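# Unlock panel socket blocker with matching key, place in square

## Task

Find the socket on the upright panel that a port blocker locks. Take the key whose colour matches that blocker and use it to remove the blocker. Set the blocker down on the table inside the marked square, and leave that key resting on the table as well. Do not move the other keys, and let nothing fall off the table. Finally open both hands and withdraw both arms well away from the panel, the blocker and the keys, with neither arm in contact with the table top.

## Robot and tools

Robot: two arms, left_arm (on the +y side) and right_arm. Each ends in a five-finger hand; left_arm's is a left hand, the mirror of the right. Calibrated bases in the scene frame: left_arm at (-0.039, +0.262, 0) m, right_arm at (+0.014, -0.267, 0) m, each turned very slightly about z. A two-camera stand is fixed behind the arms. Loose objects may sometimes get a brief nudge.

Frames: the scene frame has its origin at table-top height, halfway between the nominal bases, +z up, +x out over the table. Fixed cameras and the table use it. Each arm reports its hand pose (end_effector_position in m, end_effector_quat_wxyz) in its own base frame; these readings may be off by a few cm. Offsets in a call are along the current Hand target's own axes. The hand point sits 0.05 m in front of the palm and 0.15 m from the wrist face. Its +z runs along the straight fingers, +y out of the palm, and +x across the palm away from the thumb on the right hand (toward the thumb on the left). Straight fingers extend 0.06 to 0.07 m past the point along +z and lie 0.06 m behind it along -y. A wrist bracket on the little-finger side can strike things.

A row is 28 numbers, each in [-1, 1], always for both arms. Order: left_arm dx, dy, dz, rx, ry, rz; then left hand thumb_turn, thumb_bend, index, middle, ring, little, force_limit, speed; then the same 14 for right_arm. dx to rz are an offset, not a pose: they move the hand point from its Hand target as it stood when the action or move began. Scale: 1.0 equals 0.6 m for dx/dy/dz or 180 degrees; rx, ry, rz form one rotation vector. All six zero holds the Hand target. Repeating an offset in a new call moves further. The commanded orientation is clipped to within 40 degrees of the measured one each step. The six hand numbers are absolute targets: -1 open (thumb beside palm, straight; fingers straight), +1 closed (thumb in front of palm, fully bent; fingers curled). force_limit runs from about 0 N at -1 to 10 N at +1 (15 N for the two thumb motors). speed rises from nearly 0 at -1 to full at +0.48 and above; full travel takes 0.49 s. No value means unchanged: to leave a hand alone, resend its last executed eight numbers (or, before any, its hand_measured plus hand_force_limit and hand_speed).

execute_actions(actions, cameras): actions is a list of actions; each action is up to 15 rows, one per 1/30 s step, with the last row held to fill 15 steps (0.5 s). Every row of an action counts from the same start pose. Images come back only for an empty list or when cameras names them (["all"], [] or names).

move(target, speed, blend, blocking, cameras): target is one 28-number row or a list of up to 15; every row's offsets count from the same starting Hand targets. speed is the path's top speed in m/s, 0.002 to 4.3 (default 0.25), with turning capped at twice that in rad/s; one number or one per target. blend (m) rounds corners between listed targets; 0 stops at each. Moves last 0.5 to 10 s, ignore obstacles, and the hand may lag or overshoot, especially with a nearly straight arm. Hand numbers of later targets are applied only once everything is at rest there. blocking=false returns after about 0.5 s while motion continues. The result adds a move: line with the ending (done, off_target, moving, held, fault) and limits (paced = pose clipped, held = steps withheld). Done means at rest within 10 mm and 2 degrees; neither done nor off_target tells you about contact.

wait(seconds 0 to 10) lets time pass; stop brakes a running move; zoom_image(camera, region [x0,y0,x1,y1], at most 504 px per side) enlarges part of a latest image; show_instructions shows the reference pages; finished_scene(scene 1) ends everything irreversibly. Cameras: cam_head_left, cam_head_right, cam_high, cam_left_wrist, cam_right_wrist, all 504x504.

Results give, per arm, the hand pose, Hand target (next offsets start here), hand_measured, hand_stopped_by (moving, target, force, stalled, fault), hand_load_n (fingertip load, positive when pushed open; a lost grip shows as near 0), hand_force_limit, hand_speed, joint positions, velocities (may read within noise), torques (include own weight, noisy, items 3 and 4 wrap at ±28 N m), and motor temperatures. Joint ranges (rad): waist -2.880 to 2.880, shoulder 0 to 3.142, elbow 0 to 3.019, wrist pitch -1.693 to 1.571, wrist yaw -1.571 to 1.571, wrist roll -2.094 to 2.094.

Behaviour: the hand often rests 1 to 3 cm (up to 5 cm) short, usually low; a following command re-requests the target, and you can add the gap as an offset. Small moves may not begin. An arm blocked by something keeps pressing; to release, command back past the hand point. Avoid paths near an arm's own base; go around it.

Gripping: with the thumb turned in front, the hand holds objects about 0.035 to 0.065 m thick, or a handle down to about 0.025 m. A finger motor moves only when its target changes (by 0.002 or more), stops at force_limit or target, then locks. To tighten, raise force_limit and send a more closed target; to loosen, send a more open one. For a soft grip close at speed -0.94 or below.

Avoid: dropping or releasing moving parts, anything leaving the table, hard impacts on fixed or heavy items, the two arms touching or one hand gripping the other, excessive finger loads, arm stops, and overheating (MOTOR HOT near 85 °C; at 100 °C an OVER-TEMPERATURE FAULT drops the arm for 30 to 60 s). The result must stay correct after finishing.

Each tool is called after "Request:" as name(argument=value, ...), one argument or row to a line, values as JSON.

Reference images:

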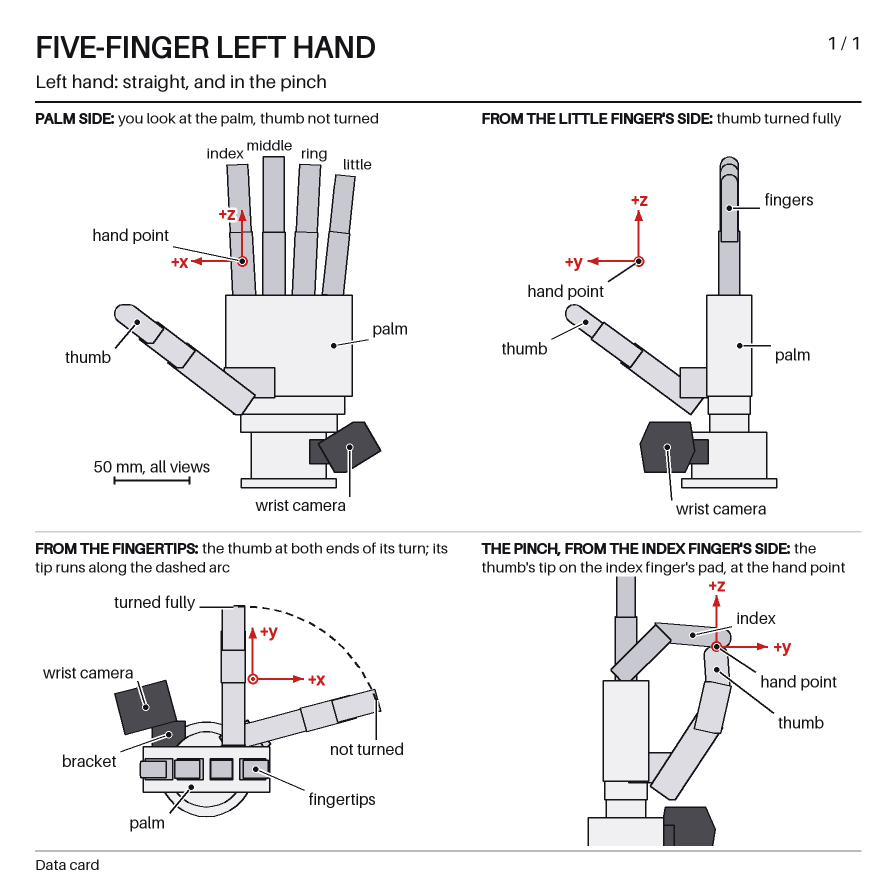

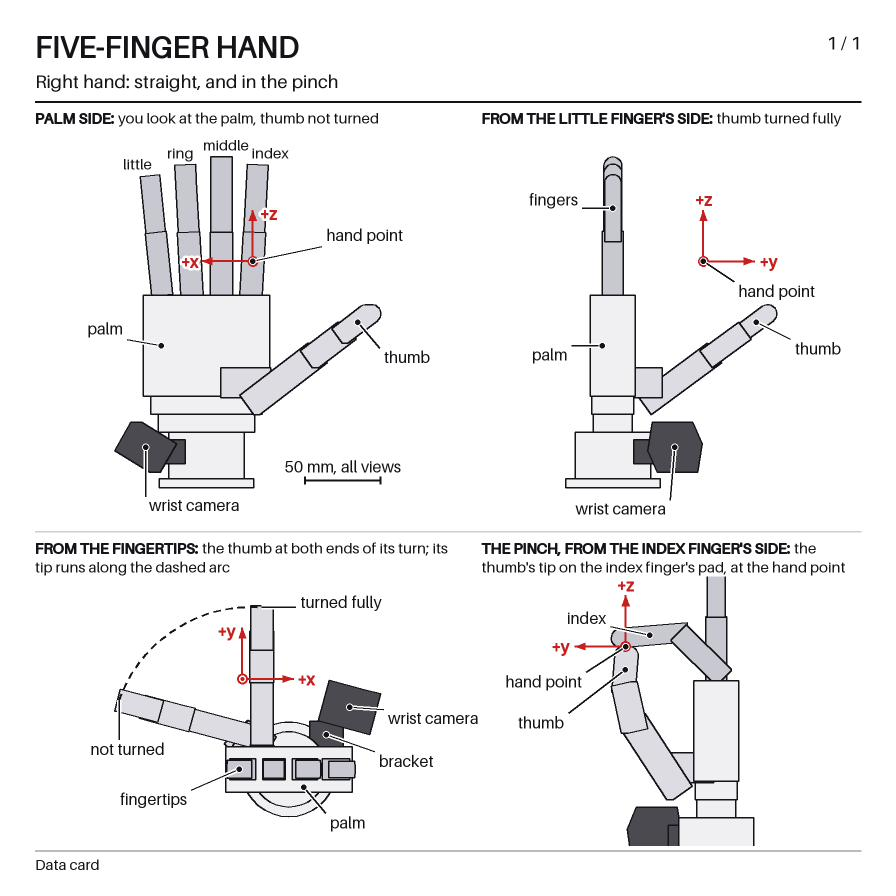

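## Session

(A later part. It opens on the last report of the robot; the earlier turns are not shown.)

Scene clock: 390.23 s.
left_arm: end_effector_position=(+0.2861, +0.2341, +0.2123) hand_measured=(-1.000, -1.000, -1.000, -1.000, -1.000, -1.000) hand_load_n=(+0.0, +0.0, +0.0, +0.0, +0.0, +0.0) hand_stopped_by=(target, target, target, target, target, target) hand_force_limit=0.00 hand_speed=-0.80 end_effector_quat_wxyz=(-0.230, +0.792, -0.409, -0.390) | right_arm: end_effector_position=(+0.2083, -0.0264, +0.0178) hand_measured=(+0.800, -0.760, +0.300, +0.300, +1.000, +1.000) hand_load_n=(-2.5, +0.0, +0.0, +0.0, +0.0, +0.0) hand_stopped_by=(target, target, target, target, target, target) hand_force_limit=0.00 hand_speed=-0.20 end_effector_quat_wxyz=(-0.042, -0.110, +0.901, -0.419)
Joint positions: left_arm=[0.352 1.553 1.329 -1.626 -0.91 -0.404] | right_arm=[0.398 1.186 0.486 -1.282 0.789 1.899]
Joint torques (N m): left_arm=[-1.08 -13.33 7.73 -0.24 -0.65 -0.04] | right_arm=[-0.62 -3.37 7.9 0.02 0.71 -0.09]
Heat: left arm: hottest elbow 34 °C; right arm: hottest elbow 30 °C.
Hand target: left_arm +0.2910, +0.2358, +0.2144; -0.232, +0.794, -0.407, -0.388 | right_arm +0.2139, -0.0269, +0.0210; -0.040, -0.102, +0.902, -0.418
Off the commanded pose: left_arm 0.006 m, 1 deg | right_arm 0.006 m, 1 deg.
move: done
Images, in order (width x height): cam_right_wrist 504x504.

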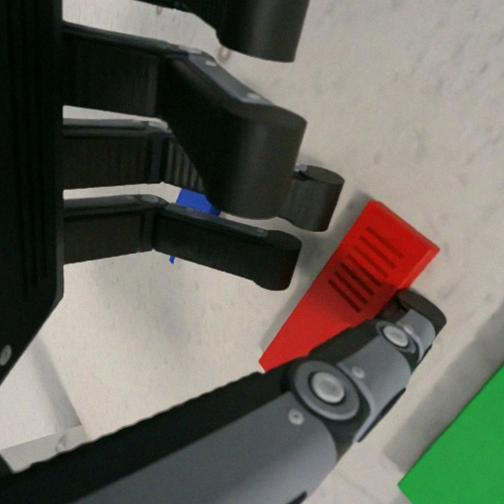

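Request:
move(
  target=[0,0,0,0,0,0,-1,-1,-1,-1,-1,-1,0,-0.8,0.0022,-0.0099,-0.0086,0,0,0,0.8,-0.76,0.3,0.3,1,1,0,-0.2],
  cameras=["cam_right_wrist"],
  speed=0.05,
)

Scene clock: 392.67 s.
left_arm: end_effector_position=(+0.2861, +0.2341, +0.2123) hand_measured=(-1.000, -1.000, -1.000, -1.000, -1.000, -1.000) hand_load_n=(+0.0, +0.0, +0.0, +0.0, +0.0, +0.0) hand_stopped_by=(target, target, target, target, target, target) hand_force_limit=0.00 hand_speed=-0.80 end_effector_quat_wxyz=(-0.230, +0.792, -0.409, -0.390) | right_arm: end_effector_position=(+0.2037, -0.0284, +0.0201) hand_measured=(+0.800, -0.760, +0.300, +0.300, +1.000, +1.000) hand_load_n=(+0.0, +0.0, +0.0, +0.5, +0.0, +0.0) hand_stopped_by=(target, target, target, target, target, target) hand_force_limit=0.00 hand_speed=-0.20 end_effector_quat_wxyz=(-0.050, -0.113, +0.899, -0.421)
Joint positions: left_arm=[0.352 1.553 1.329 -1.626 -0.91 -0.404] | right_arm=[0.398 1.18 0.486 -1.305 0.789 1.899]
Joint torques (N m): left_arm=[-0.97 -13.39 7.75 -0.21 -0.66 -0.05] | right_arm=[-1.14 -4.37 8.91 -0.4 0.7 -0.04]
Heat: left arm: hottest elbow 34 °C; right arm: hottest elbow 30 °C.
Hand target: left_arm +0.2910, +0.2358, +0.2144; -0.232, +0.794, -0.407, -0.388 | right_arm +0.2138, -0.0269, +0.0291; -0.040, -0.101, +0.902, -0.418
Off the commanded pose: left_arm 0.006 m, 1 deg | right_arm 0.014 m, 2 deg.
move: off_target (right_arm)
Images, in order (width x height): cam_right_wrist 504x504.

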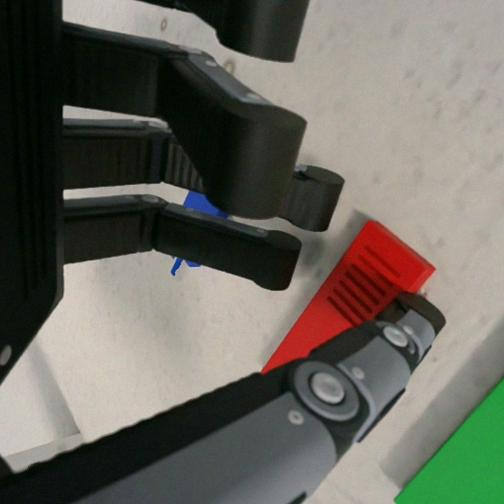

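Request:
zoom_image(
  camera="cam_right_wrist",
  region=[300, 200, 460, 360],
)

Scaled by 3.150 from the camera's 504x504 image, which has a finer 720x720 frame.

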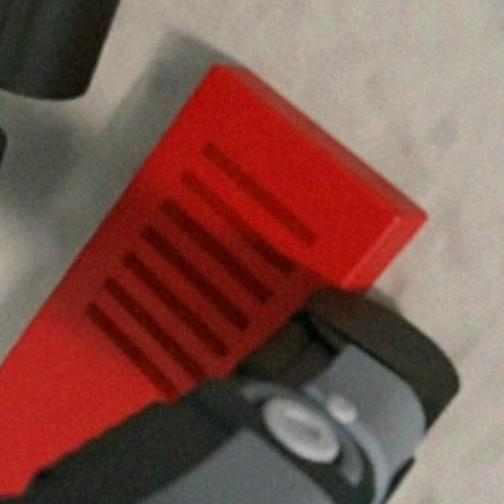

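Request:
move(
  target=[0,0,0,0,0,0,-1,-1,-1,-1,-1,-1,0,-0.8,-0.0118,0.0068,-0.0005,0,0,0,0.8,-0.76,0.3,0.3,1,1,0,-0.2],
  cameras=["cam_right_wrist"],
  speed=0.05,
)

Scene clock: 409.53 s.
left_arm: end_effector_position=(+0.2861, +0.2341, +0.2123) hand_measured=(-1.000, -1.000, -1.000, -1.000, -1.000, -1.000) hand_load_n=(+0.0, +0.0, +0.0, +0.0, +0.0, +0.0) hand_stopped_by=(target, target, target, target, target, target) hand_force_limit=0.00 hand_speed=-0.80 end_effector_quat_wxyz=(-0.230, +0.792, -0.409, -0.390) | right_arm: end_effector_position=(+0.2026, -0.0289, +0.0186) hand_measured=(+0.800, -0.760, +0.300, +0.300, +1.000, +1.000) hand_load_n=(+0.0, +0.0, +0.0, +0.0, +0.0, +0.0) hand_stopped_by=(target, target, target, target, target, target) hand_force_limit=0.00 hand_speed=-0.20 end_effector_quat_wxyz=(-0.055, -0.115, +0.898, -0.422)
Joint positions: left_arm=[0.352 1.553 1.329 -1.626 -0.91 -0.404] | right_arm=[0.398 1.19 0.486 -1.306 0.789 1.899]
Joint torques (N m): left_arm=[-1.2 -13.33 7.73 -0.23 -0.66 -0.04] | right_arm=[-0.67 -2.14 9.88 0.06 0.61 -0.02]
Heat: left arm: hottest elbow 34 °C; right arm: hottest elbow 31 °C.
Hand target: left_arm +0.2910, +0.2358, +0.2144; -0.232, +0.794, -0.407, -0.388 | right_arm +0.2198, -0.0230, +0.0251; -0.040, -0.102, +0.902, -0.418
Off the commanded pose: left_arm 0.006 m, 1 deg | right_arm 0.019 m, 2 deg.
move: off_target (right_arm)
Images, in order (width x height): cam_right_wrist 504x504.

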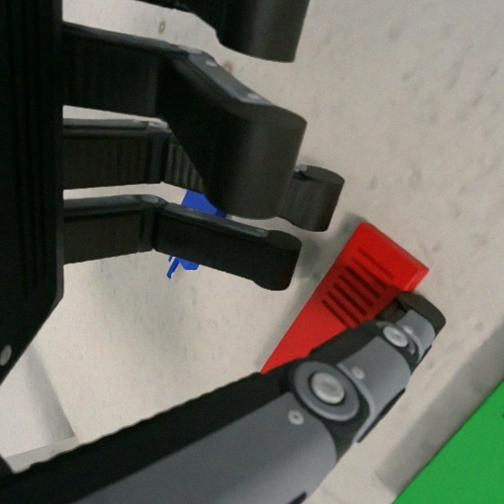

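Request:
move(
  target=[
    [0,0,0,0,0,0,-1,-1,-1,-1,-1,-1,0,-0.8,0.01,-0.0325,-0.0243,0,0,0,0.8,-0.8,0.3,0.3,1,1,0,-0.2],
    [0,0,0,0,0,0,-1,-1,-1,-1,-1,-1,0,-0.8,0.0048,0.0035,0.0063,0,0,0,0.8,-0.8,0.3,0.3,1,1,0,-0.2],
  ],
  cameras=["cam_right_wrist"],
  speed=[0.1, 0.05],
)

Scene clock: 457.93 s.
left_arm: end_effector_position=(+0.2861, +0.2341, +0.2123) hand_measured=(-1.000, -1.000, -1.000, -1.000, -1.000, -1.000) hand_load_n=(+0.0, +0.0, +0.0, +0.5, +0.0, +0.0) hand_stopped_by=(target, target, target, target, target, target) hand_force_limit=0.00 hand_speed=-0.80 end_effector_quat_wxyz=(-0.230, +0.792, -0.409, -0.390) | right_arm: end_effector_position=(+0.2163, -0.0231, +0.0239) hand_measured=(+0.800, -0.800, +0.300, +0.300, +1.000, +1.000) hand_load_n=(+0.0, +0.0, +0.0, +0.0, +0.0, +0.0) hand_stopped_by=(target, target, target, target, target, target) hand_force_limit=0.00 hand_speed=-0.20 end_effector_quat_wxyz=(-0.038, -0.108, +0.902, -0.417)
Joint positions: left_arm=[0.352 1.553 1.329 -1.626 -0.91 -0.404] | right_arm=[0.398 1.188 0.51 -1.293 0.789 1.899]
Joint torques (N m): left_arm=[-1.03 -13.33 7.73 -0.21 -0.66 -0.04] | right_arm=[-0.79 -3.43 6.64 0.49 0.63 -0.01]
Heat: left arm: hottest elbow 35 °C; right arm: hottest elbow 32 °C.
Hand target: left_arm +0.2910, +0.2358, +0.2144; -0.232, +0.794, -0.407, -0.388 | right_arm +0.2167, -0.0250, +0.0216; -0.040, -0.101, +0.902, -0.418
Off the commanded pose: left_arm 0.006 m, 1 deg | right_arm 0.003 m, 1 deg.
move: done
Images, in order (width x height): cam_right_wrist 504x504.

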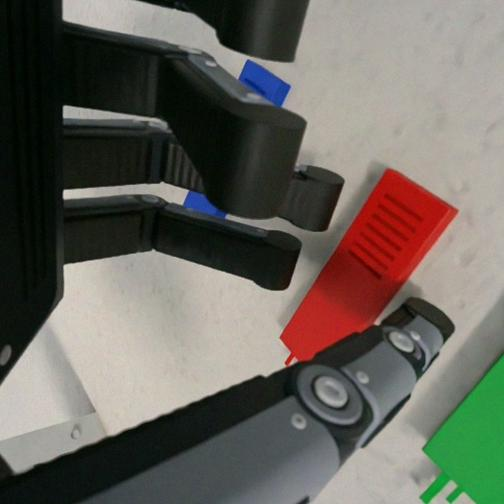

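Request:
move(
  target=[0,0,0,0,0,0,-1,-1,-1,-1,-1,-1,0,-0.8,0.0027,0.0112,0.0087,0,0,0,0.8,-0.8,0.3,0.3,1,1,0,-0.2],
  cameras=["cam_right_wrist"],
  speed=0.05,
)

Scene clock: 461.40 s.
left_arm: end_effector_position=(+0.2861, +0.2341, +0.2123) hand_measured=(-1.000, -1.000, -1.000, -1.000, -1.000, -1.000) hand_load_n=(+0.0, +0.0, +0.0, +0.0, +0.0, +0.0) hand_stopped_by=(target, target, target, target, target, target) hand_force_limit=0.00 hand_speed=-0.80 end_effector_quat_wxyz=(-0.230, +0.792, -0.409, -0.390) | right_arm: end_effector_position=(+0.2142, -0.0240, +0.0182) hand_measured=(+0.800, -0.800, +0.300, +0.300, +1.000, +1.000) hand_load_n=(-2.0, -0.5, +0.0, +0.0, +0.0, +0.0) hand_stopped_by=(target, target, target, target, target, target) hand_force_limit=0.00 hand_speed=-0.20 end_effector_quat_wxyz=(-0.039, -0.107, +0.901, -0.418)
Joint positions: left_arm=[0.352 1.553 1.329 -1.626 -0.91 -0.404] | right_arm=[0.398 1.198 0.498 -1.274 0.788 1.902]
Joint torques (N m): left_arm=[-1.03 -13.39 7.75 -0.21 -0.66 -0.05] | right_arm=[0.15 -2.84 6.15 0.25 0.52 0]
Heat: left arm: hottest elbow 35 °C; right arm: hottest elbow 32 °C.
Hand target: left_arm +0.2910, +0.2358, +0.2144; -0.232, +0.794, -0.407, -0.388 | right_arm +0.2137, -0.0249, +0.0135; -0.040, -0.101, +0.902, -0.418
Off the commanded pose: left_arm 0.006 m, 1 deg | right_arm 0.005 m, 1 deg.
move: done
Images, in order (width x height): cam_right_wrist 504x504.

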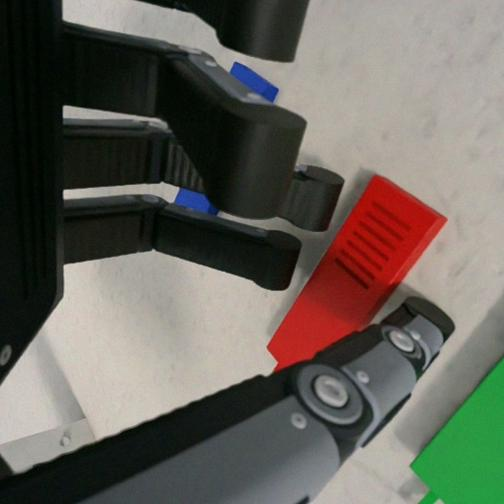

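Request:
zoom_image(
  camera="cam_right_wrist",
  region=[260, 160, 470, 370],
)

Scaled by 2.400 from the camera's 504x504 image, which has a finer 720x720 frame.

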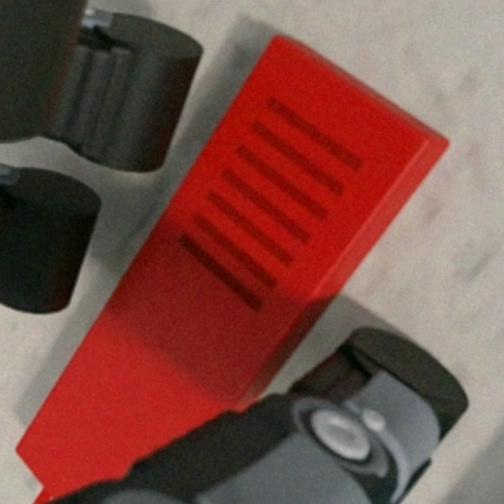

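Request:
move(
  target=[0,0,0,0,0,0,-1,-1,-1,-1,-1,-1,0,-0.8,0,0,0,0,0,0,0.8,-0.6,0.3,0.3,1,1,-0.5,-0.8],
  cameras=["cam_right_wrist"],
  speed=0.05,
)

Scene clock: 471.67 s.
left_arm: end_effector_position=(+0.2861, +0.2341, +0.2123) hand_measured=(-1.000, -1.000, -1.000, -1.000, -1.000, -1.000) hand_load_n=(+0.0, +0.0, +0.0, +0.0, +0.0, +0.0) hand_stopped_by=(target, target, target, target, target, target) hand_force_limit=0.00 hand_speed=-0.80 end_effector_quat_wxyz=(-0.230, +0.792, -0.409, -0.390) | right_arm: end_effector_position=(+0.2139, -0.0230, +0.0175) hand_measured=(+0.800, -0.756, +0.300, +0.300, +1.000, +1.000) hand_load_n=(-3.5, +3.5, +0.0, +0.0, +0.0, +0.0) hand_stopped_by=(target, force, target, target, target, target) hand_force_limit=-0.50 hand_speed=-0.80 end_effector_quat_wxyz=(-0.039, -0.107, +0.903, -0.415)
Joint positions: left_arm=[0.352 1.553 1.329 -1.626 -0.91 -0.404] | right_arm=[0.398 1.198 0.498 -1.272 0.782 1.902]
Joint torques (N m): left_arm=[-1.08 -13.33 7.73 -0.23 -0.66 -0.05] | right_arm=[0.09 -2.08 6.37 0.59 0.78 0.05]
Heat: left arm: hottest elbow 35 °C; right arm: hottest elbow 31 °C.
Hand target: left_arm +0.2910, +0.2358, +0.2144; -0.232, +0.794, -0.407, -0.388 | right_arm +0.2137, -0.0249, +0.0135; -0.040, -0.101, +0.902, -0.417
Off the commanded pose: left_arm 0.006 m, 1 deg | right_arm 0.004 m, 1 deg.
move: done
Images, in order (width x height): cam_right_wrist 504x504.

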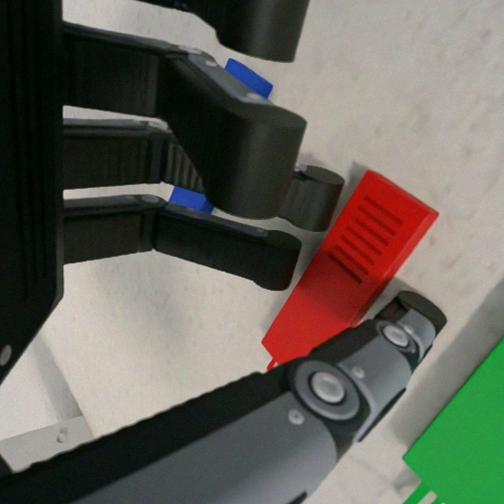

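Request:
move(
  target=[
    [0,0,0,0,0,0,-1,-1,-1,-1,-1,-1,0,-0.8,0.0013,-0.0062,-0.0054,0,0,0,0.8,-0.6,0.3,0.3,1,1,-0.5,-0.8],
    [0,0,0,0,0,0,-1,-1,-1,-1,-1,-1,0,-0.8,0.0013,-0.0062,-0.0054,0,0,0,0.8,-0.63,0.3,0.3,1,1,-0.5,-0.8],
  ],
  cameras=["cam_right_wrist"],
  speed=0.05,
)

Scene clock: 477.67 s.
left_arm: end_effector_position=(+0.2861, +0.2341, +0.2123) hand_measured=(-1.000, -1.000, -1.000, -1.000, -1.000, -1.000) hand_load_n=(+0.0, +0.0, -0.5, +0.0, +0.0, +0.0) hand_stopped_by=(target, target, target, target, target, target) hand_force_limit=0.00 hand_speed=-0.80 end_effector_quat_wxyz=(-0.230, +0.792, -0.409, -0.390) | right_arm: end_effector_position=(+0.2136, -0.0230, +0.0175) hand_measured=(+0.800, -0.748, +0.300, +0.300, +1.000, +1.000) hand_load_n=(-1.5, +3.5, +0.0, +0.0, +0.0, +0.0) hand_stopped_by=(target, force, target, target, target, target) hand_force_limit=-0.50 hand_speed=-0.80 end_effector_quat_wxyz=(-0.040, -0.107, +0.903, -0.415)
Joint positions: left_arm=[0.352 1.553 1.329 -1.626 -0.91 -0.404] | right_arm=[0.398 1.198 0.498 -1.273 0.782 1.902]
Joint torques (N m): left_arm=[-1.03 -13.33 7.72 -0.27 -0.66 -0.05] | right_arm=[-0.67 -4.25 6.91 -0.43 0.82 0.07]
Heat: left arm: hottest elbow 35 °C; right arm: hottest elbow 31 °C.
Hand target: left_arm +0.2910, +0.2358, +0.2144; -0.232, +0.794, -0.407, -0.388 | right_arm +0.2137, -0.0250, +0.0185; -0.040, -0.101, +0.902, -0.418
Off the commanded pose: left_arm 0.006 m, 1 deg | right_arm 0.002 m, 1 deg.
move: done
Images, in order (width x height): cam_right_wrist 504x504.

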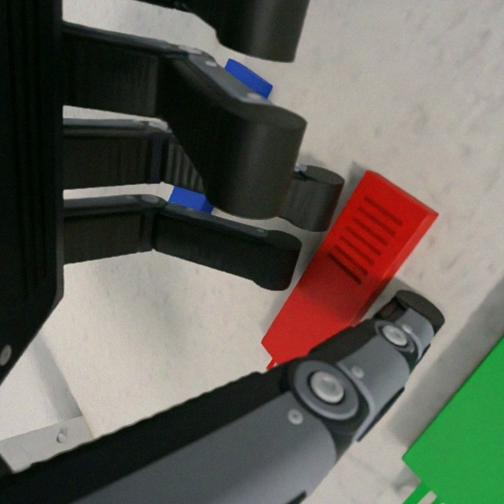

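Request:
zoom_image(
  camera="cam_right_wrist",
  region=[260, 160, 470, 370],
)

Scaled by 2.400 from the camera's 504x504 image, which has a finer 720x720 frame.

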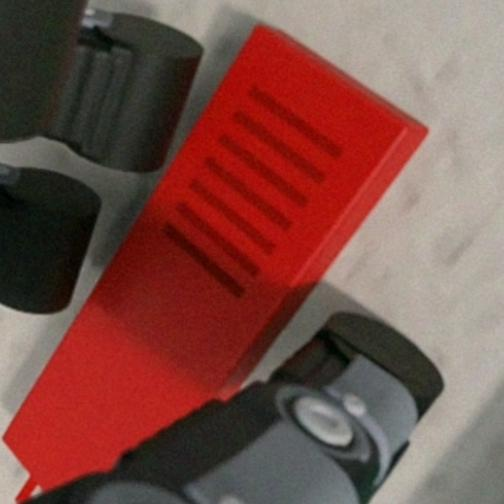

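Request:
move(
  target=[
    [0,0,0,0,0,0,-1,-1,-1,-1,-1,-1,0,-0.8,0.0039,-0.0186,-0.0162,0.0035,-0.0166,-0.0144,0.8,-0.66,0.3,0.3,1,1,-0.2,-0.6],
    [0,0,0,0,0,0,-1,-1,-1,-1,-1,-1,0,-0.8,-0.0016,0.0075,0.0065,0.0035,-0.0166,-0.0144,0.8,-0.66,0.3,0.3,1,1,-0.2,-0.6],
  ],
  cameras=["cam_right_wrist"],
  speed=[0.08, 0.04],
)

Scene clock: 492.53 s.
left_arm: end_effector_position=(+0.2861, +0.2341, +0.2123) hand_measured=(-1.000, -1.000, -1.000, -1.000, -1.000, -1.000) hand_load_n=(+0.0, +0.0, +0.0, +0.0, +0.0, +0.0) hand_stopped_by=(target, target, target, target, target, target) hand_force_limit=0.00 hand_speed=-0.80 end_effector_quat_wxyz=(-0.230, +0.792, -0.409, -0.390) | right_arm: end_effector_position=(+0.2145, -0.0254, +0.0166) hand_measured=(+0.800, -0.660, +0.300, +0.300, +1.000, +1.000) hand_load_n=(-2.0, +0.0, +0.0, +0.0, +0.0, +0.0) hand_stopped_by=(target, target, target, target, target, target) hand_force_limit=-0.20 hand_speed=-0.60 end_effector_quat_wxyz=(-0.022, -0.127, +0.899, -0.418)
Joint positions: left_arm=[0.352 1.553 1.329 -1.626 -0.91 -0.404] | right_arm=[0.398 1.159 0.469 -1.225 0.809 1.837]
Joint torques (N m): left_arm=[-1.03 -13.33 7.72 -0.24 -0.66 -0.05] | right_arm=[-0.56 -3.31 6.5 0.57 0.66 -0.19]
Heat: left arm: hottest elbow 35 °C; right arm: hottest elbow 30 °C.
Hand target: left_arm +0.2910, +0.2358, +0.2144; -0.232, +0.794, -0.407, -0.388 | right_arm +0.2136, -0.0249, +0.0124; -0.025, -0.133, +0.898, -0.419
Off the commanded pose: left_arm 0.006 m, 1 deg | right_arm 0.004 m, 1 deg.
move: done
Images, in order (width x height): cam_right_wrist 504x504.

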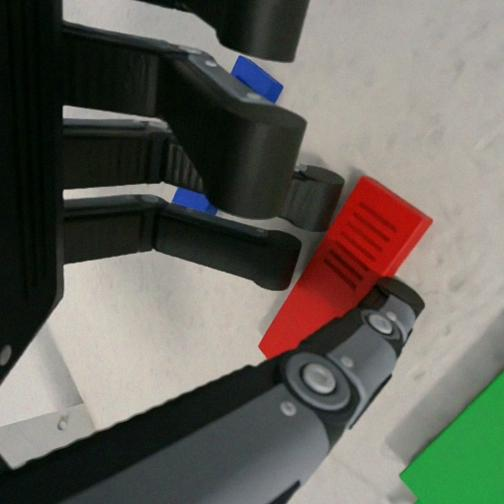

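Request:
zoom_image(
  camera="cam_right_wrist",
  region=[260, 160, 440, 340],
)

Scaled by 2.800 from the camera's 504x504 image, which has a finer 720x720 frame.

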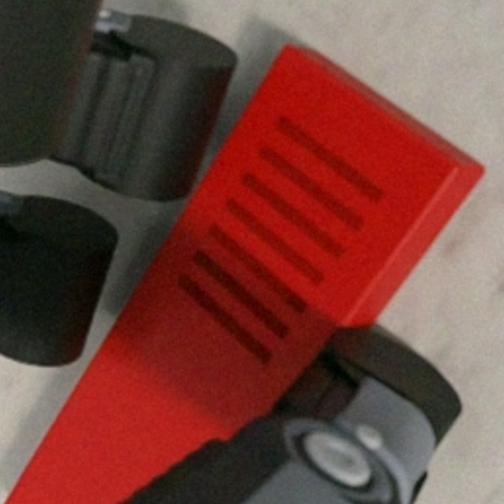

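Request:
move(
  target=[
    [0,0,0,0,0,0,-1,-1,-1,-1,-1,-1,0,-0.8,-0.0038,-0.0177,-0.0117,-0.0333,0,0,0.8,-0.7,0.3,0.3,1,1,-0.2,-0.6],
    [0,0,0,0,0,0,-1,-1,-1,-1,-1,-1,0,-0.8,-0.0077,0.0003,0.004,-0.0333,0,0,0.8,-0.7,0.3,0.3,1,1,-0.2,-0.6],
  ],
  cameras=["cam_right_wrist"],
  speed=[0.08, 0.04],
)

Request:
zoom_image(
  camera="cam_right_wrist",
  region=[260, 160, 440, 340],
)

Scene clock: 515.47 s.
left_arm: end_effector_position=(+0.2861, +0.2341, +0.2123) hand_measured=(-1.000, -1.000, -1.000, -1.000, -1.000, -1.000) hand_load_n=(+0.0, +0.0, +0.0, +0.0, +0.0, +0.0) hand_stopped_by=(target, target, target, target, target, target) hand_force_limit=0.00 hand_speed=-0.80 end_effector_quat_wxyz=(-0.230, +0.792, -0.409, -0.390) | right_arm: end_effector_position=(+0.2181, -0.0232, +0.0136) hand_measured=(+0.800, -0.698, +0.300, +0.300, +1.000, +1.000) hand_load_n=(-2.0, -1.0, +0.0, +0.0, +0.0, +0.0) hand_stopped_by=(target, target, target, target, target, target) hand_force_limit=-0.20 hand_speed=-0.60 end_effector_quat_wxyz=(-0.027, -0.134, +0.918, -0.373)
Joint positions: left_arm=[0.352 1.553 1.329 -1.626 -0.91 -0.404] | right_arm=[0.314 1.113 0.469 -1.152 0.738 1.683]
Joint torques (N m): left_arm=[-1.08 -13.39 7.73 -0.21 -0.65 -0.05] | right_arm=[-1.49 -2.55 7.15 0.88 0.57 -0.23]
Heat: left arm: hottest elbow 35 °C; right arm: hottest elbow 30 °C.
Hand target: left_arm +0.2910, +0.2358, +0.2144; -0.232, +0.794, -0.407, -0.388 | right_arm +0.2181, -0.0257, +0.0099; -0.033, -0.131, +0.919, -0.371
Off the commanded pose: left_arm 0.006 m, 1 deg | right_arm 0.004 m, 1 deg.
move: done
Images, in order (width x height): cam_right_wrist 504x504.

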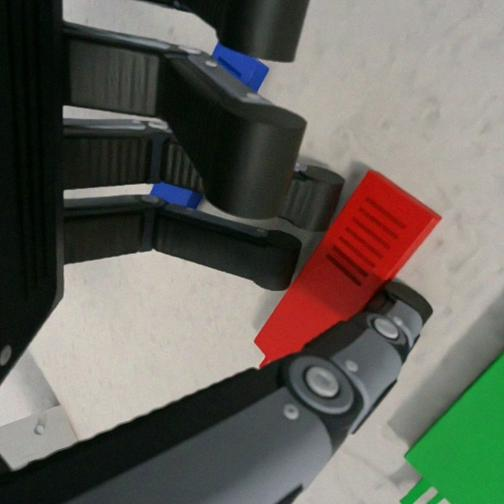

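Scaled by 2.800 from the camera's 504x504 image, which has a finer 720x720 frame.

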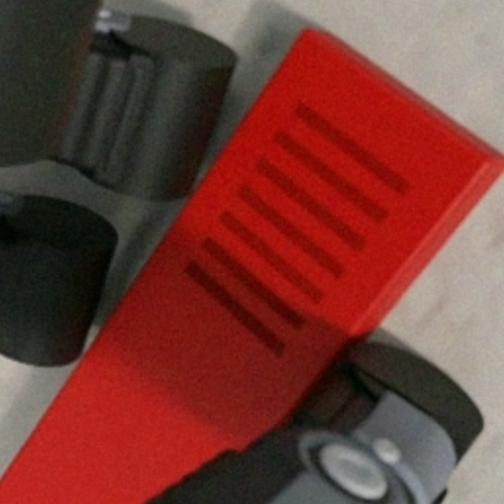

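Request:
move(
  target=[0,0,0,0,0,0,-1,-1,-1,-1,-1,-1,0,-0.8,0,0,0,0,0,0,0.8,-0.3,0.3,0.3,1,1,-0.2,-0.8],
  cameras=["cam_right_wrist"],
  speed=0.05,
)

Request:
zoom_image(
  camera="cam_right_wrist",
  region=[260, 160, 440, 340],
)

Scene clock: 521.13 s.
left_arm: end_effector_position=(+0.2861, +0.2341, +0.2123) hand_measured=(-1.000, -1.000, -1.000, -1.000, -1.000, -1.000) hand_load_n=(+0.0, +0.0, +0.0, +0.0, +0.0, +0.0) hand_stopped_by=(target, target, target, target, target, target) hand_force_limit=0.00 hand_speed=-0.80 end_effector_quat_wxyz=(-0.230, +0.792, -0.409, -0.390) | right_arm: end_effector_position=(+0.2178, -0.0221, +0.0130) hand_measured=(+0.800, -0.656, +0.300, +0.300, +1.000, +1.000) hand_load_n=(-2.5, +7.0, +0.5, +1.0, +0.0, +0.0) hand_stopped_by=(target, force, target, target, target, target) hand_force_limit=-0.20 hand_speed=-0.80 end_effector_quat_wxyz=(-0.027, -0.135, +0.919, -0.370)
Joint positions: left_arm=[0.352 1.553 1.329 -1.626 -0.91 -0.404] | right_arm=[0.314 1.113 0.469 -1.151 0.733 1.679]
Joint torques (N m): left_arm=[-1.08 -13.39 7.71 -0.23 -0.66 -0.05] | right_arm=[-1.44 -1.96 7.17 0.73 0.73 -0.14]
Heat: left arm: hottest elbow 35 °C; right arm: hottest elbow 30 °C.
Hand target: left_arm +0.2910, +0.2358, +0.2144; -0.232, +0.794, -0.407, -0.388 | right_arm +0.2182, -0.0257, +0.0099; -0.032, -0.131, +0.919, -0.371
Off the commanded pose: left_arm 0.006 m, 1 deg | right_arm 0.005 m, 1 deg.
move: done
Images, in order (width x height): cam_right_wrist 504x504.

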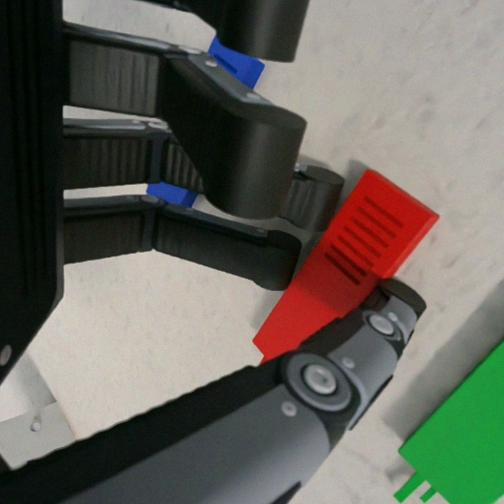

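Scaled by 2.800 from the camera's 504x504 image, which has a finer 720x720 frame.

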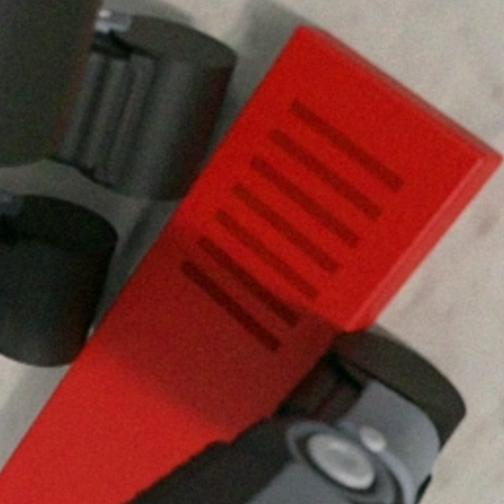

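Request:
move(
  target=[0,0,0,0,0,0,-1,-1,-1,-1,-1,-1,0,-0.8,0.0052,-0.0225,-0.0241,0,0,0,0.8,-0.3,0.3,0.3,1,1,-0.2,-0.8],
  cameras=["cam_right_wrist"],
  speed=0.05,
)

Request:
zoom_image(
  camera="cam_right_wrist",
  region=[240, 160, 440, 360],
)

Scene clock: 524.37 s.
left_arm: end_effector_position=(+0.2861, +0.2341, +0.2123) hand_measured=(-1.000, -1.000, -1.000, -1.000, -1.000, -1.000) hand_load_n=(+0.0, +0.0, +0.0, -0.5, +0.0, +0.0) hand_stopped_by=(target, target, target, target, target, target) hand_force_limit=0.00 hand_speed=-0.80 end_effector_quat_wxyz=(-0.230, +0.792, -0.409, -0.390) | right_arm: end_effector_position=(+0.2059, -0.0263, +0.0185) hand_measured=(+0.800, -0.656, +0.300, +0.300, +1.000, +1.000) hand_load_n=(+0.0, +0.0, +0.0, +0.0, +0.0, +0.0) hand_stopped_by=(target, force, target, target, target, target) hand_force_limit=-0.20 hand_speed=-0.80 end_effector_quat_wxyz=(-0.044, -0.141, +0.916, -0.373)
Joint positions: left_arm=[0.352 1.553 1.329 -1.626 -0.91 -0.404] | right_arm=[0.314 1.091 0.469 -1.21 0.734 1.679]
Joint torques (N m): left_arm=[-1.03 -13.45 7.73 -0.27 -0.65 -0.06] | right_arm=[-1.32 -3.49 10.18 -0.12 0.69 -0.16]
Heat: left arm: hottest elbow 35 °C; right arm: hottest elbow 30 °C.
Hand target: left_arm +0.2910, +0.2358, +0.2144; -0.232, +0.794, -0.407, -0.388 | right_arm +0.2182, -0.0257, +0.0300; -0.032, -0.131, +0.919, -0.371
Off the commanded pose: left_arm 0.006 m, 1 deg | right_arm 0.017 m, 2 deg.
move: off_target (right_arm)
Images, in order (width x height): cam_right_wrist 504x504.

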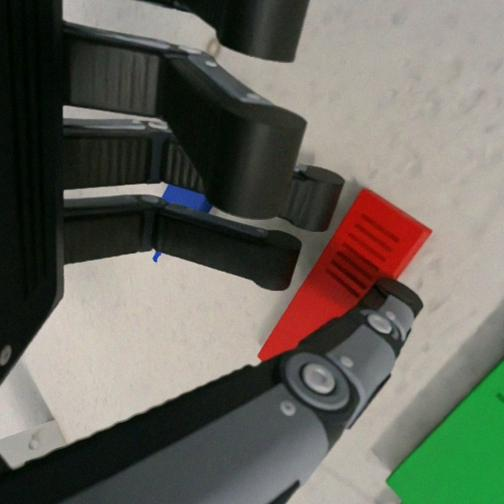

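Scaled by 2.520 from the camera's 504x504 image, which has a finer 720x720 frame.

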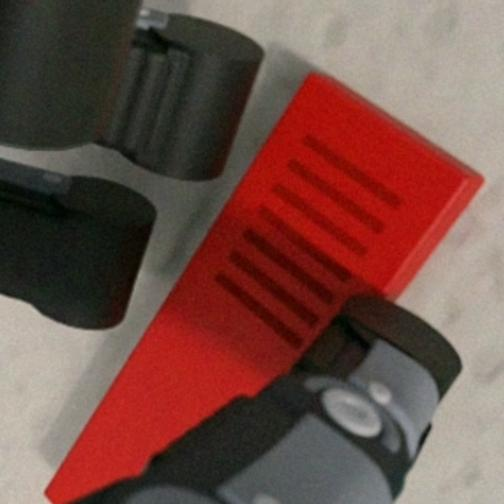

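Request:
move(
  target=[
    [0,0,0,0,0,0,-1,-1,-1,-1,-1,-1,0,-0.8,0.0026,-0.0112,-0.0121,0,0,0,0.8,-0.72,0.3,0.3,1,1,-0.2,-0.5],
    [0,0,0,0,0,0,-1,-1,-1,-1,-1,-1,0,-0.8,-0.0048,0.0208,0.0223,0,0,0,0.8,-0.72,0.3,0.3,1,1,-0.2,-0.5],
  ],
  cameras=["cam_right_wrist"],
  speed=[0.08, 0.04],
)

Request:
zoom_image(
  camera="cam_right_wrist",
  region=[260, 160, 440, 340],
)

Scene clock: 540.57 s.
left_arm: end_effector_position=(+0.2861, +0.2341, +0.2123) hand_measured=(-1.000, -1.000, -1.000, -1.000, -1.000, -1.000) hand_load_n=(+0.0, +0.0, +0.0, +0.0, +0.0, +0.0) hand_stopped_by=(target, target, target, target, target, target) hand_force_limit=0.00 hand_speed=-0.80 end_effector_quat_wxyz=(-0.230, +0.792, -0.409, -0.390) | right_arm: end_effector_position=(+0.2198, -0.0218, +0.0146) hand_measured=(+0.800, -0.720, +0.300, +0.300, +1.000, +1.000) hand_load_n=(+0.0, +0.0, +0.0, +0.0, +0.0, +0.0) hand_stopped_by=(target, target, target, target, target, target) hand_force_limit=-0.20 hand_speed=-0.50 end_effector_quat_wxyz=(-0.026, -0.135, +0.919, -0.370)
Joint positions: left_arm=[0.352 1.553 1.329 -1.626 -0.91 -0.404] | right_arm=[0.314 1.114 0.475 -1.153 0.734 1.679]
Joint torques (N m): left_arm=[-1.03 -13.33 7.73 -0.21 -0.66 -0.04] | right_arm=[-0.62 -3.08 6.93 0.18 0.72 -0.17]
Heat: left arm: hottest elbow 35 °C; right arm: hottest elbow 31 °C.
Hand target: left_arm +0.2910, +0.2358, +0.2144; -0.232, +0.794, -0.407, -0.388 | right_arm +0.2182, -0.0256, +0.0115; -0.032, -0.131, +0.919, -0.371
Off the commanded pose: left_arm 0.006 m, 1 deg | right_arm 0.005 m, 1 deg.
move: done
Images, in order (width x height): cam_right_wrist 504x504.

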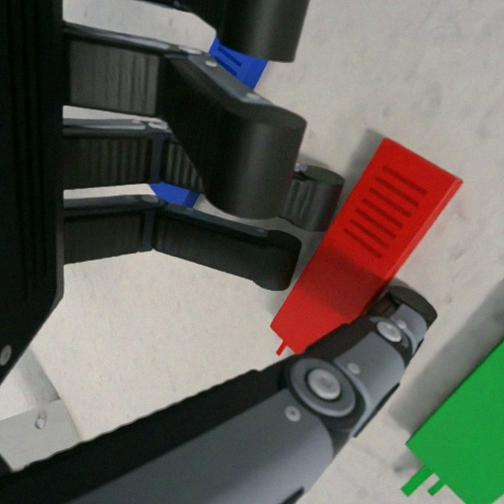

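Scaled by 2.800 from the camera's 504x504 image, which has a finer 720x720 frame.

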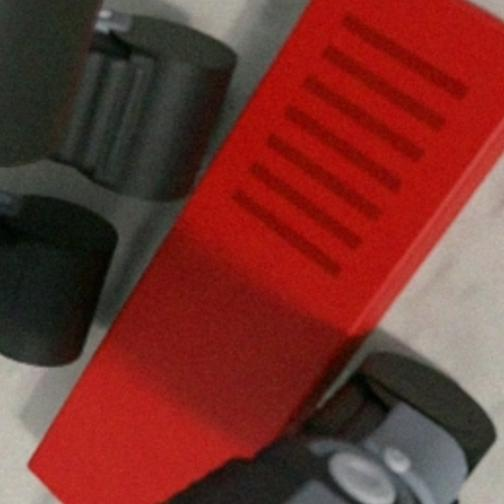

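Request:
move(
  target=[
    [0,0,0,0,0,0,-1,-1,-1,-1,-1,-1,0,-0.8,0.0185,-0.0093,-0.0152,0,0,0,0.8,-0.72,0.3,0.3,1,1,0.6,-0.6],
    [0,0,0,0,0,0,-1,-1,-1,-1,-1,-1,0,-0.8,0.015,0.0053,0.0005,0,0,0,0.8,-0.72,0.3,0.3,1,1,0.6,-0.6],
  ],
  cameras=["cam_right_wrist"],
  speed=[0.08, 0.04],
)

Request:
zoom_image(
  camera="cam_right_wrist",
  region=[260, 160, 440, 340],
)

Scene clock: 548.73 s.
left_arm: end_effector_position=(+0.2861, +0.2341, +0.2123) hand_measured=(-1.000, -1.000, -1.000, -1.000, -1.000, -1.000) hand_load_n=(+0.0, +0.0, +0.0, +0.0, +0.0, +0.0) hand_stopped_by=(target, target, target, target, target, target) hand_force_limit=0.00 hand_speed=-0.80 end_effector_quat_wxyz=(-0.230, +0.792, -0.409, -0.390) | right_arm: end_effector_position=(+0.2081, -0.0257, +0.0136) hand_measured=(+0.800, -0.720, +0.300, +0.300, +1.000, +1.000) hand_load_n=(-1.0, +0.0, +0.0, +0.0, +0.0, +0.5) hand_stopped_by=(target, target, target, target, target, target) hand_force_limit=0.60 hand_speed=-0.60 end_effector_quat_wxyz=(-0.032, -0.136, +0.918, -0.371)
Joint positions: left_arm=[0.352 1.553 1.329 -1.626 -0.91 -0.404] | right_arm=[0.314 1.086 0.453 -1.172 0.734 1.681]
Joint torques (N m): left_arm=[-0.97 -13.27 7.71 -0.24 -0.66 -0.05] | right_arm=[0.09 -2.43 7.15 0.59 0.53 0.01]
Heat: left arm: hottest elbow 35 °C; right arm: hottest elbow 31 °C.
Hand target: left_arm +0.2910, +0.2358, +0.2144; -0.232, +0.794, -0.407, -0.388 | right_arm +0.2086, -0.0256, +0.0104; -0.032, -0.132, +0.919, -0.371
Off the commanded pose: left_arm 0.006 m, 1 deg | right_arm 0.003 m, 1 deg.
move: done
Images, in order (width x height): cam_right_wrist 504x504.

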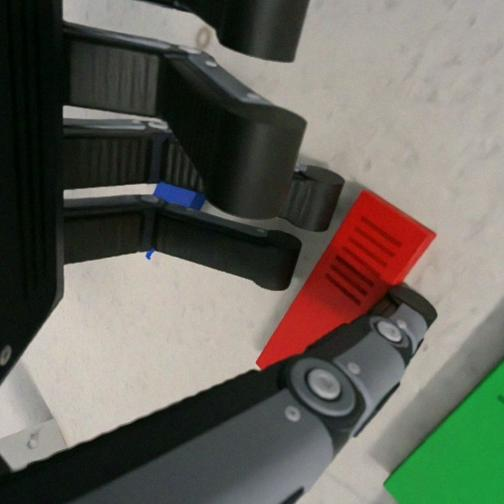

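Scaled by 2.800 from the camera's 504x504 image, which has a finer 720x720 frame.

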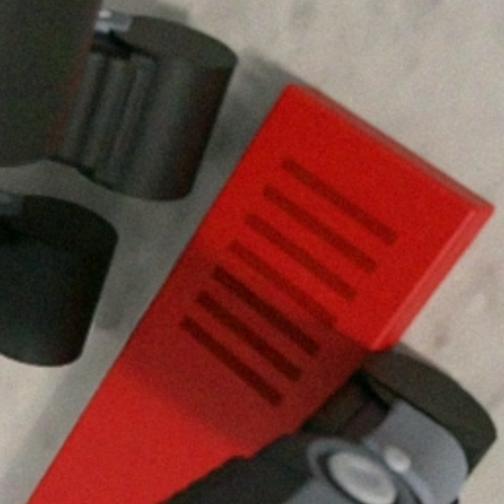

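Request:
move(
  target=[
    [0,0,0,0,0,0,-1,-1,-1,-1,-1,-1,0,-0.8,-0.0075,-0.0127,-0.0175,0,0,0,0.8,-0.72,0.3,0.3,1,1,0.6,-0.6],
    [0,0,0,0,0,0,-1,-1,-1,-1,-1,-1,0,-0.8,-0.0107,0.0008,-0.003,0,0,0,0.8,-0.72,0.3,0.3,1,1,0.6,-0.6],
  ],
  cameras=["cam_right_wrist"],
  speed=[0.08, 0.04],
)

Request:
zoom_image(
  camera="cam_right_wrist",
  region=[240, 160, 440, 360],
)

Scene clock: 557.37 s.
left_arm: end_effector_position=(+0.2861, +0.2341, +0.2123) hand_measured=(-1.000, -1.000, -1.000, -1.000, -1.000, -1.000) hand_load_n=(+0.0, +0.0, +0.0, +0.0, +0.0, +0.0) hand_stopped_by=(target, target, target, target, target, target) hand_force_limit=0.00 hand_speed=-0.80 end_effector_quat_wxyz=(-0.230, +0.792, -0.409, -0.390) | right_arm: end_effector_position=(+0.2041, -0.0273, +0.0127) hand_measured=(+0.800, -0.720, +0.300, +0.300, +1.000, +1.000) hand_load_n=(-6.5, +0.5, +0.0, +0.0, +0.0, +0.0) hand_stopped_by=(target, target, target, target, target, target) hand_force_limit=0.60 hand_speed=-0.60 end_effector_quat_wxyz=(-0.041, -0.136, +0.917, -0.373)
Joint positions: left_arm=[0.352 1.553 1.329 -1.626 -0.91 -0.404] | right_arm=[0.314 1.095 0.453 -1.187 0.734 1.69]
Joint torques (N m): left_arm=[-1.08 -13.27 7.73 -0.23 -0.65 -0.05] | right_arm=[0.5 0.21 8.34 1.25 0.51 -0.02]
Heat: left arm: hottest elbow 35 °C; right arm: hottest elbow 31 °C.
Hand target: left_arm +0.2910, +0.2358, +0.2144; -0.232, +0.794, -0.407, -0.388 | right_arm +0.2147, -0.0226, +0.0105; -0.032, -0.131, +0.919, -0.371
Off the commanded pose: left_arm 0.006 m, 1 deg | right_arm 0.012 m, 1 deg.
move: off_target (right_arm)
Images, in order (width x height): cam_right_wrist 504x504.

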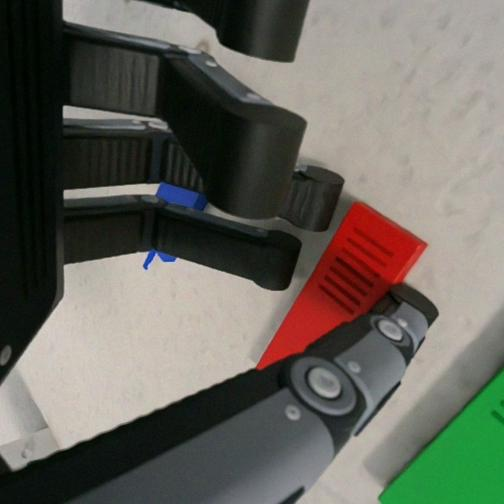

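Scaled by 2.520 from the camera's 504x504 image, which has a finer 720x720 frame.

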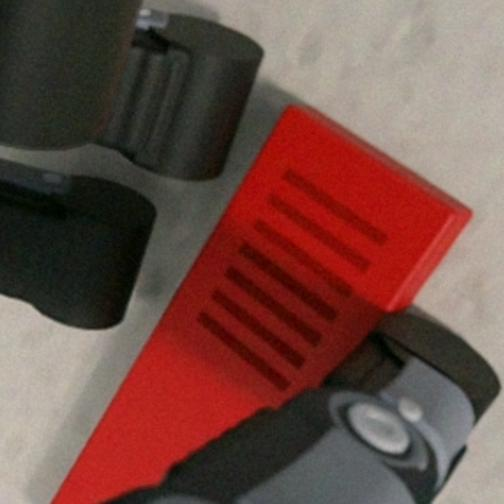

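Request:
move(
  target=[
    [0,0,0,0,0,0,-1,-1,-1,-1,-1,-1,0,-0.8,0.0078,-0.0449,-0.0482,0,0,0,0.8,-0.72,0.3,0.3,1,1,0.6,-0.6],
    [0,0,0,0,0,0,-1,-1,-1,-1,-1,-1,0,-0.8,0.0,0.0,0.0,0,0,0,0.8,-0.72,0.3,0.3,1,1,0.6,-0.6],
  ],
  cameras=["cam_right_wrist"],
  speed=[0.1, 0.05],
)

Request:
zoom_image(
  camera="cam_right_wrist",
  region=[240, 160, 440, 360],
)

Scene clock: 564.70 s.
left_arm: end_effector_position=(+0.2861, +0.2341, +0.2123) hand_measured=(-1.000, -1.000, -1.000, -1.000, -1.000, -1.000) hand_load_n=(+0.0, +0.0, +0.0, +0.0, +0.0, +0.0) hand_stopped_by=(target, target, target, target, target, target) hand_force_limit=0.00 hand_speed=-0.80 end_effector_quat_wxyz=(-0.230, +0.792, -0.409, -0.390) | right_arm: end_effector_position=(+0.2133, -0.0240, +0.0137) hand_measured=(+0.800, -0.720, +0.300, +0.300, +1.000, +1.000) hand_load_n=(-2.0, -0.5, +0.0, +0.0, +0.0, +0.5) hand_stopped_by=(target, target, target, target, target, target) hand_force_limit=0.60 hand_speed=-0.60 end_effector_quat_wxyz=(-0.034, -0.133, +0.918, -0.372)
Joint positions: left_arm=[0.352 1.553 1.329 -1.626 -0.91 -0.404] | right_arm=[0.314 1.11 0.468 -1.17 0.733 1.69]
Joint torques (N m): left_arm=[-0.97 -13.27 7.73 -0.23 -0.66 -0.04] | right_arm=[0.67 -2.43 6.98 0.95 0.56 -0.03]
Heat: left arm: hottest elbow 35 °C; right arm: hottest elbow 31 °C.
Hand target: left_arm +0.2910, +0.2358, +0.2144; -0.232, +0.794, -0.407, -0.388 | right_arm +0.2147, -0.0226, +0.0105; -0.032, -0.131, +0.919, -0.371
Off the commanded pose: left_arm 0.006 m, 1 deg | right_arm 0.004 m, 0 deg.
move: done
Images, in order (width x height): cam_right_wrist 504x504.

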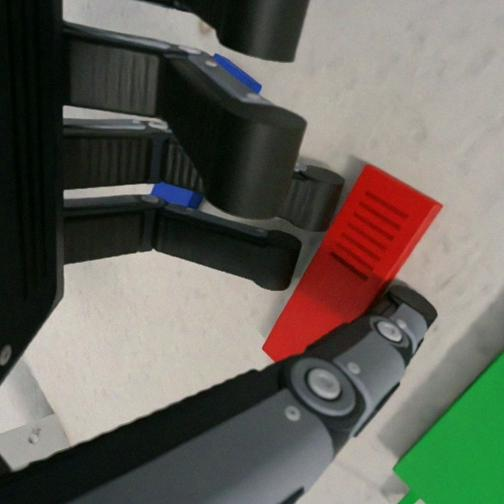

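Scaled by 2.520 from the camera's 504x504 image, which has a finer 720x720 frame.

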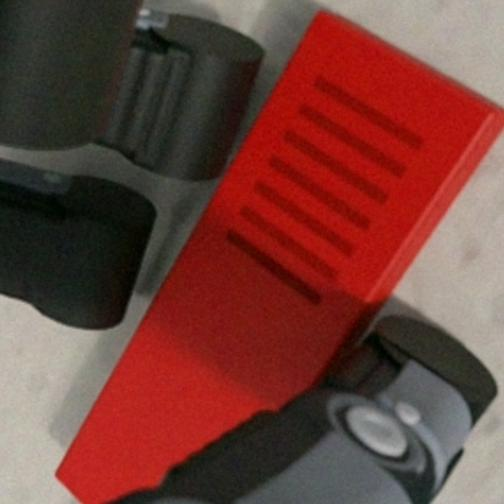

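Request:
move(
  target=[0,0,0,0,0,0,-1,-1,-1,-1,-1,-1,0,-0.8,0,0,0,0,0,0,0.8,-0.4,0.3,0.3,1,1,0.5,-0.8],
  cameras=["cam_right_wrist"],
  speed=0.05,
)

Request:
zoom_image(
  camera="cam_right_wrist",
  region=[240, 160, 440, 360],
)

Scene clock: 570.40 s.
left_arm: end_effector_position=(+0.2861, +0.2341, +0.2123) hand_measured=(-1.000, -1.000, -1.000, -1.000, -1.000, -1.000) hand_load_n=(+0.0, +0.0, +0.0, +0.0, +0.0, +0.0) hand_stopped_by=(target, target, target, target, target, target) hand_force_limit=0.00 hand_speed=-0.80 end_effector_quat_wxyz=(-0.230, +0.792, -0.409, -0.390) | right_arm: end_effector_position=(+0.2127, -0.0222, +0.0128) hand_measured=(+0.800, -0.642, +0.300, +0.300, +1.000, +1.000) hand_load_n=(+0.0, +10.5, +1.0, +3.0, +0.0, +0.0) hand_stopped_by=(target, force, target, target, target, target) hand_force_limit=0.50 hand_speed=-0.80 end_effector_quat_wxyz=(-0.035, -0.133, +0.920, -0.367)
Joint positions: left_arm=[0.352 1.553 1.329 -1.626 -0.91 -0.404] | right_arm=[0.314 1.11 0.468 -1.17 0.722 1.69]
Joint torques (N m): left_arm=[-1.03 -13.27 7.73 -0.24 -0.65 -0.05] | right_arm=[0.97 -1.32 7.17 0.77 1.04 -0.03]
Heat: left arm: hottest elbow 35 °C; right arm: hottest elbow 30 °C.
Hand target: left_arm +0.2910, +0.2358, +0.2144; -0.232, +0.794, -0.407, -0.388 | right_arm +0.2147, -0.0226, +0.0105; -0.032, -0.131, +0.919, -0.371
Off the commanded pose: left_arm 0.006 m, 1 deg | right_arm 0.003 m, 1 deg.
move: done
Images, in order (width x height): cam_right_wrist 504x504.

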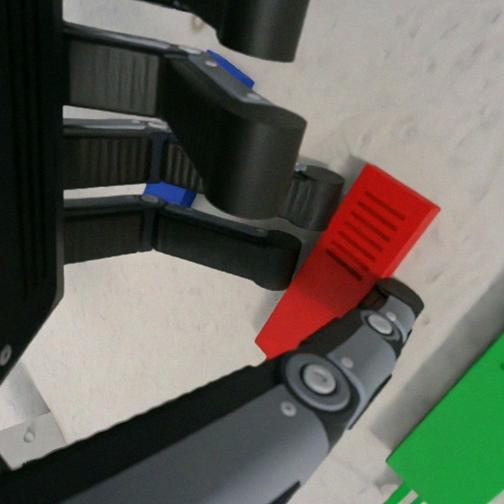

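Scaled by 2.520 from the camera's 504x504 image, which has a finer 720x720 frame.

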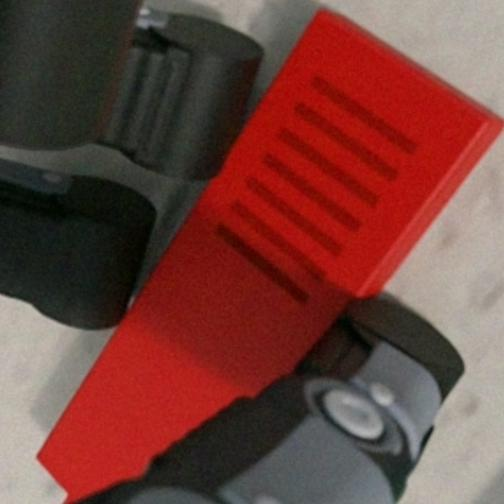

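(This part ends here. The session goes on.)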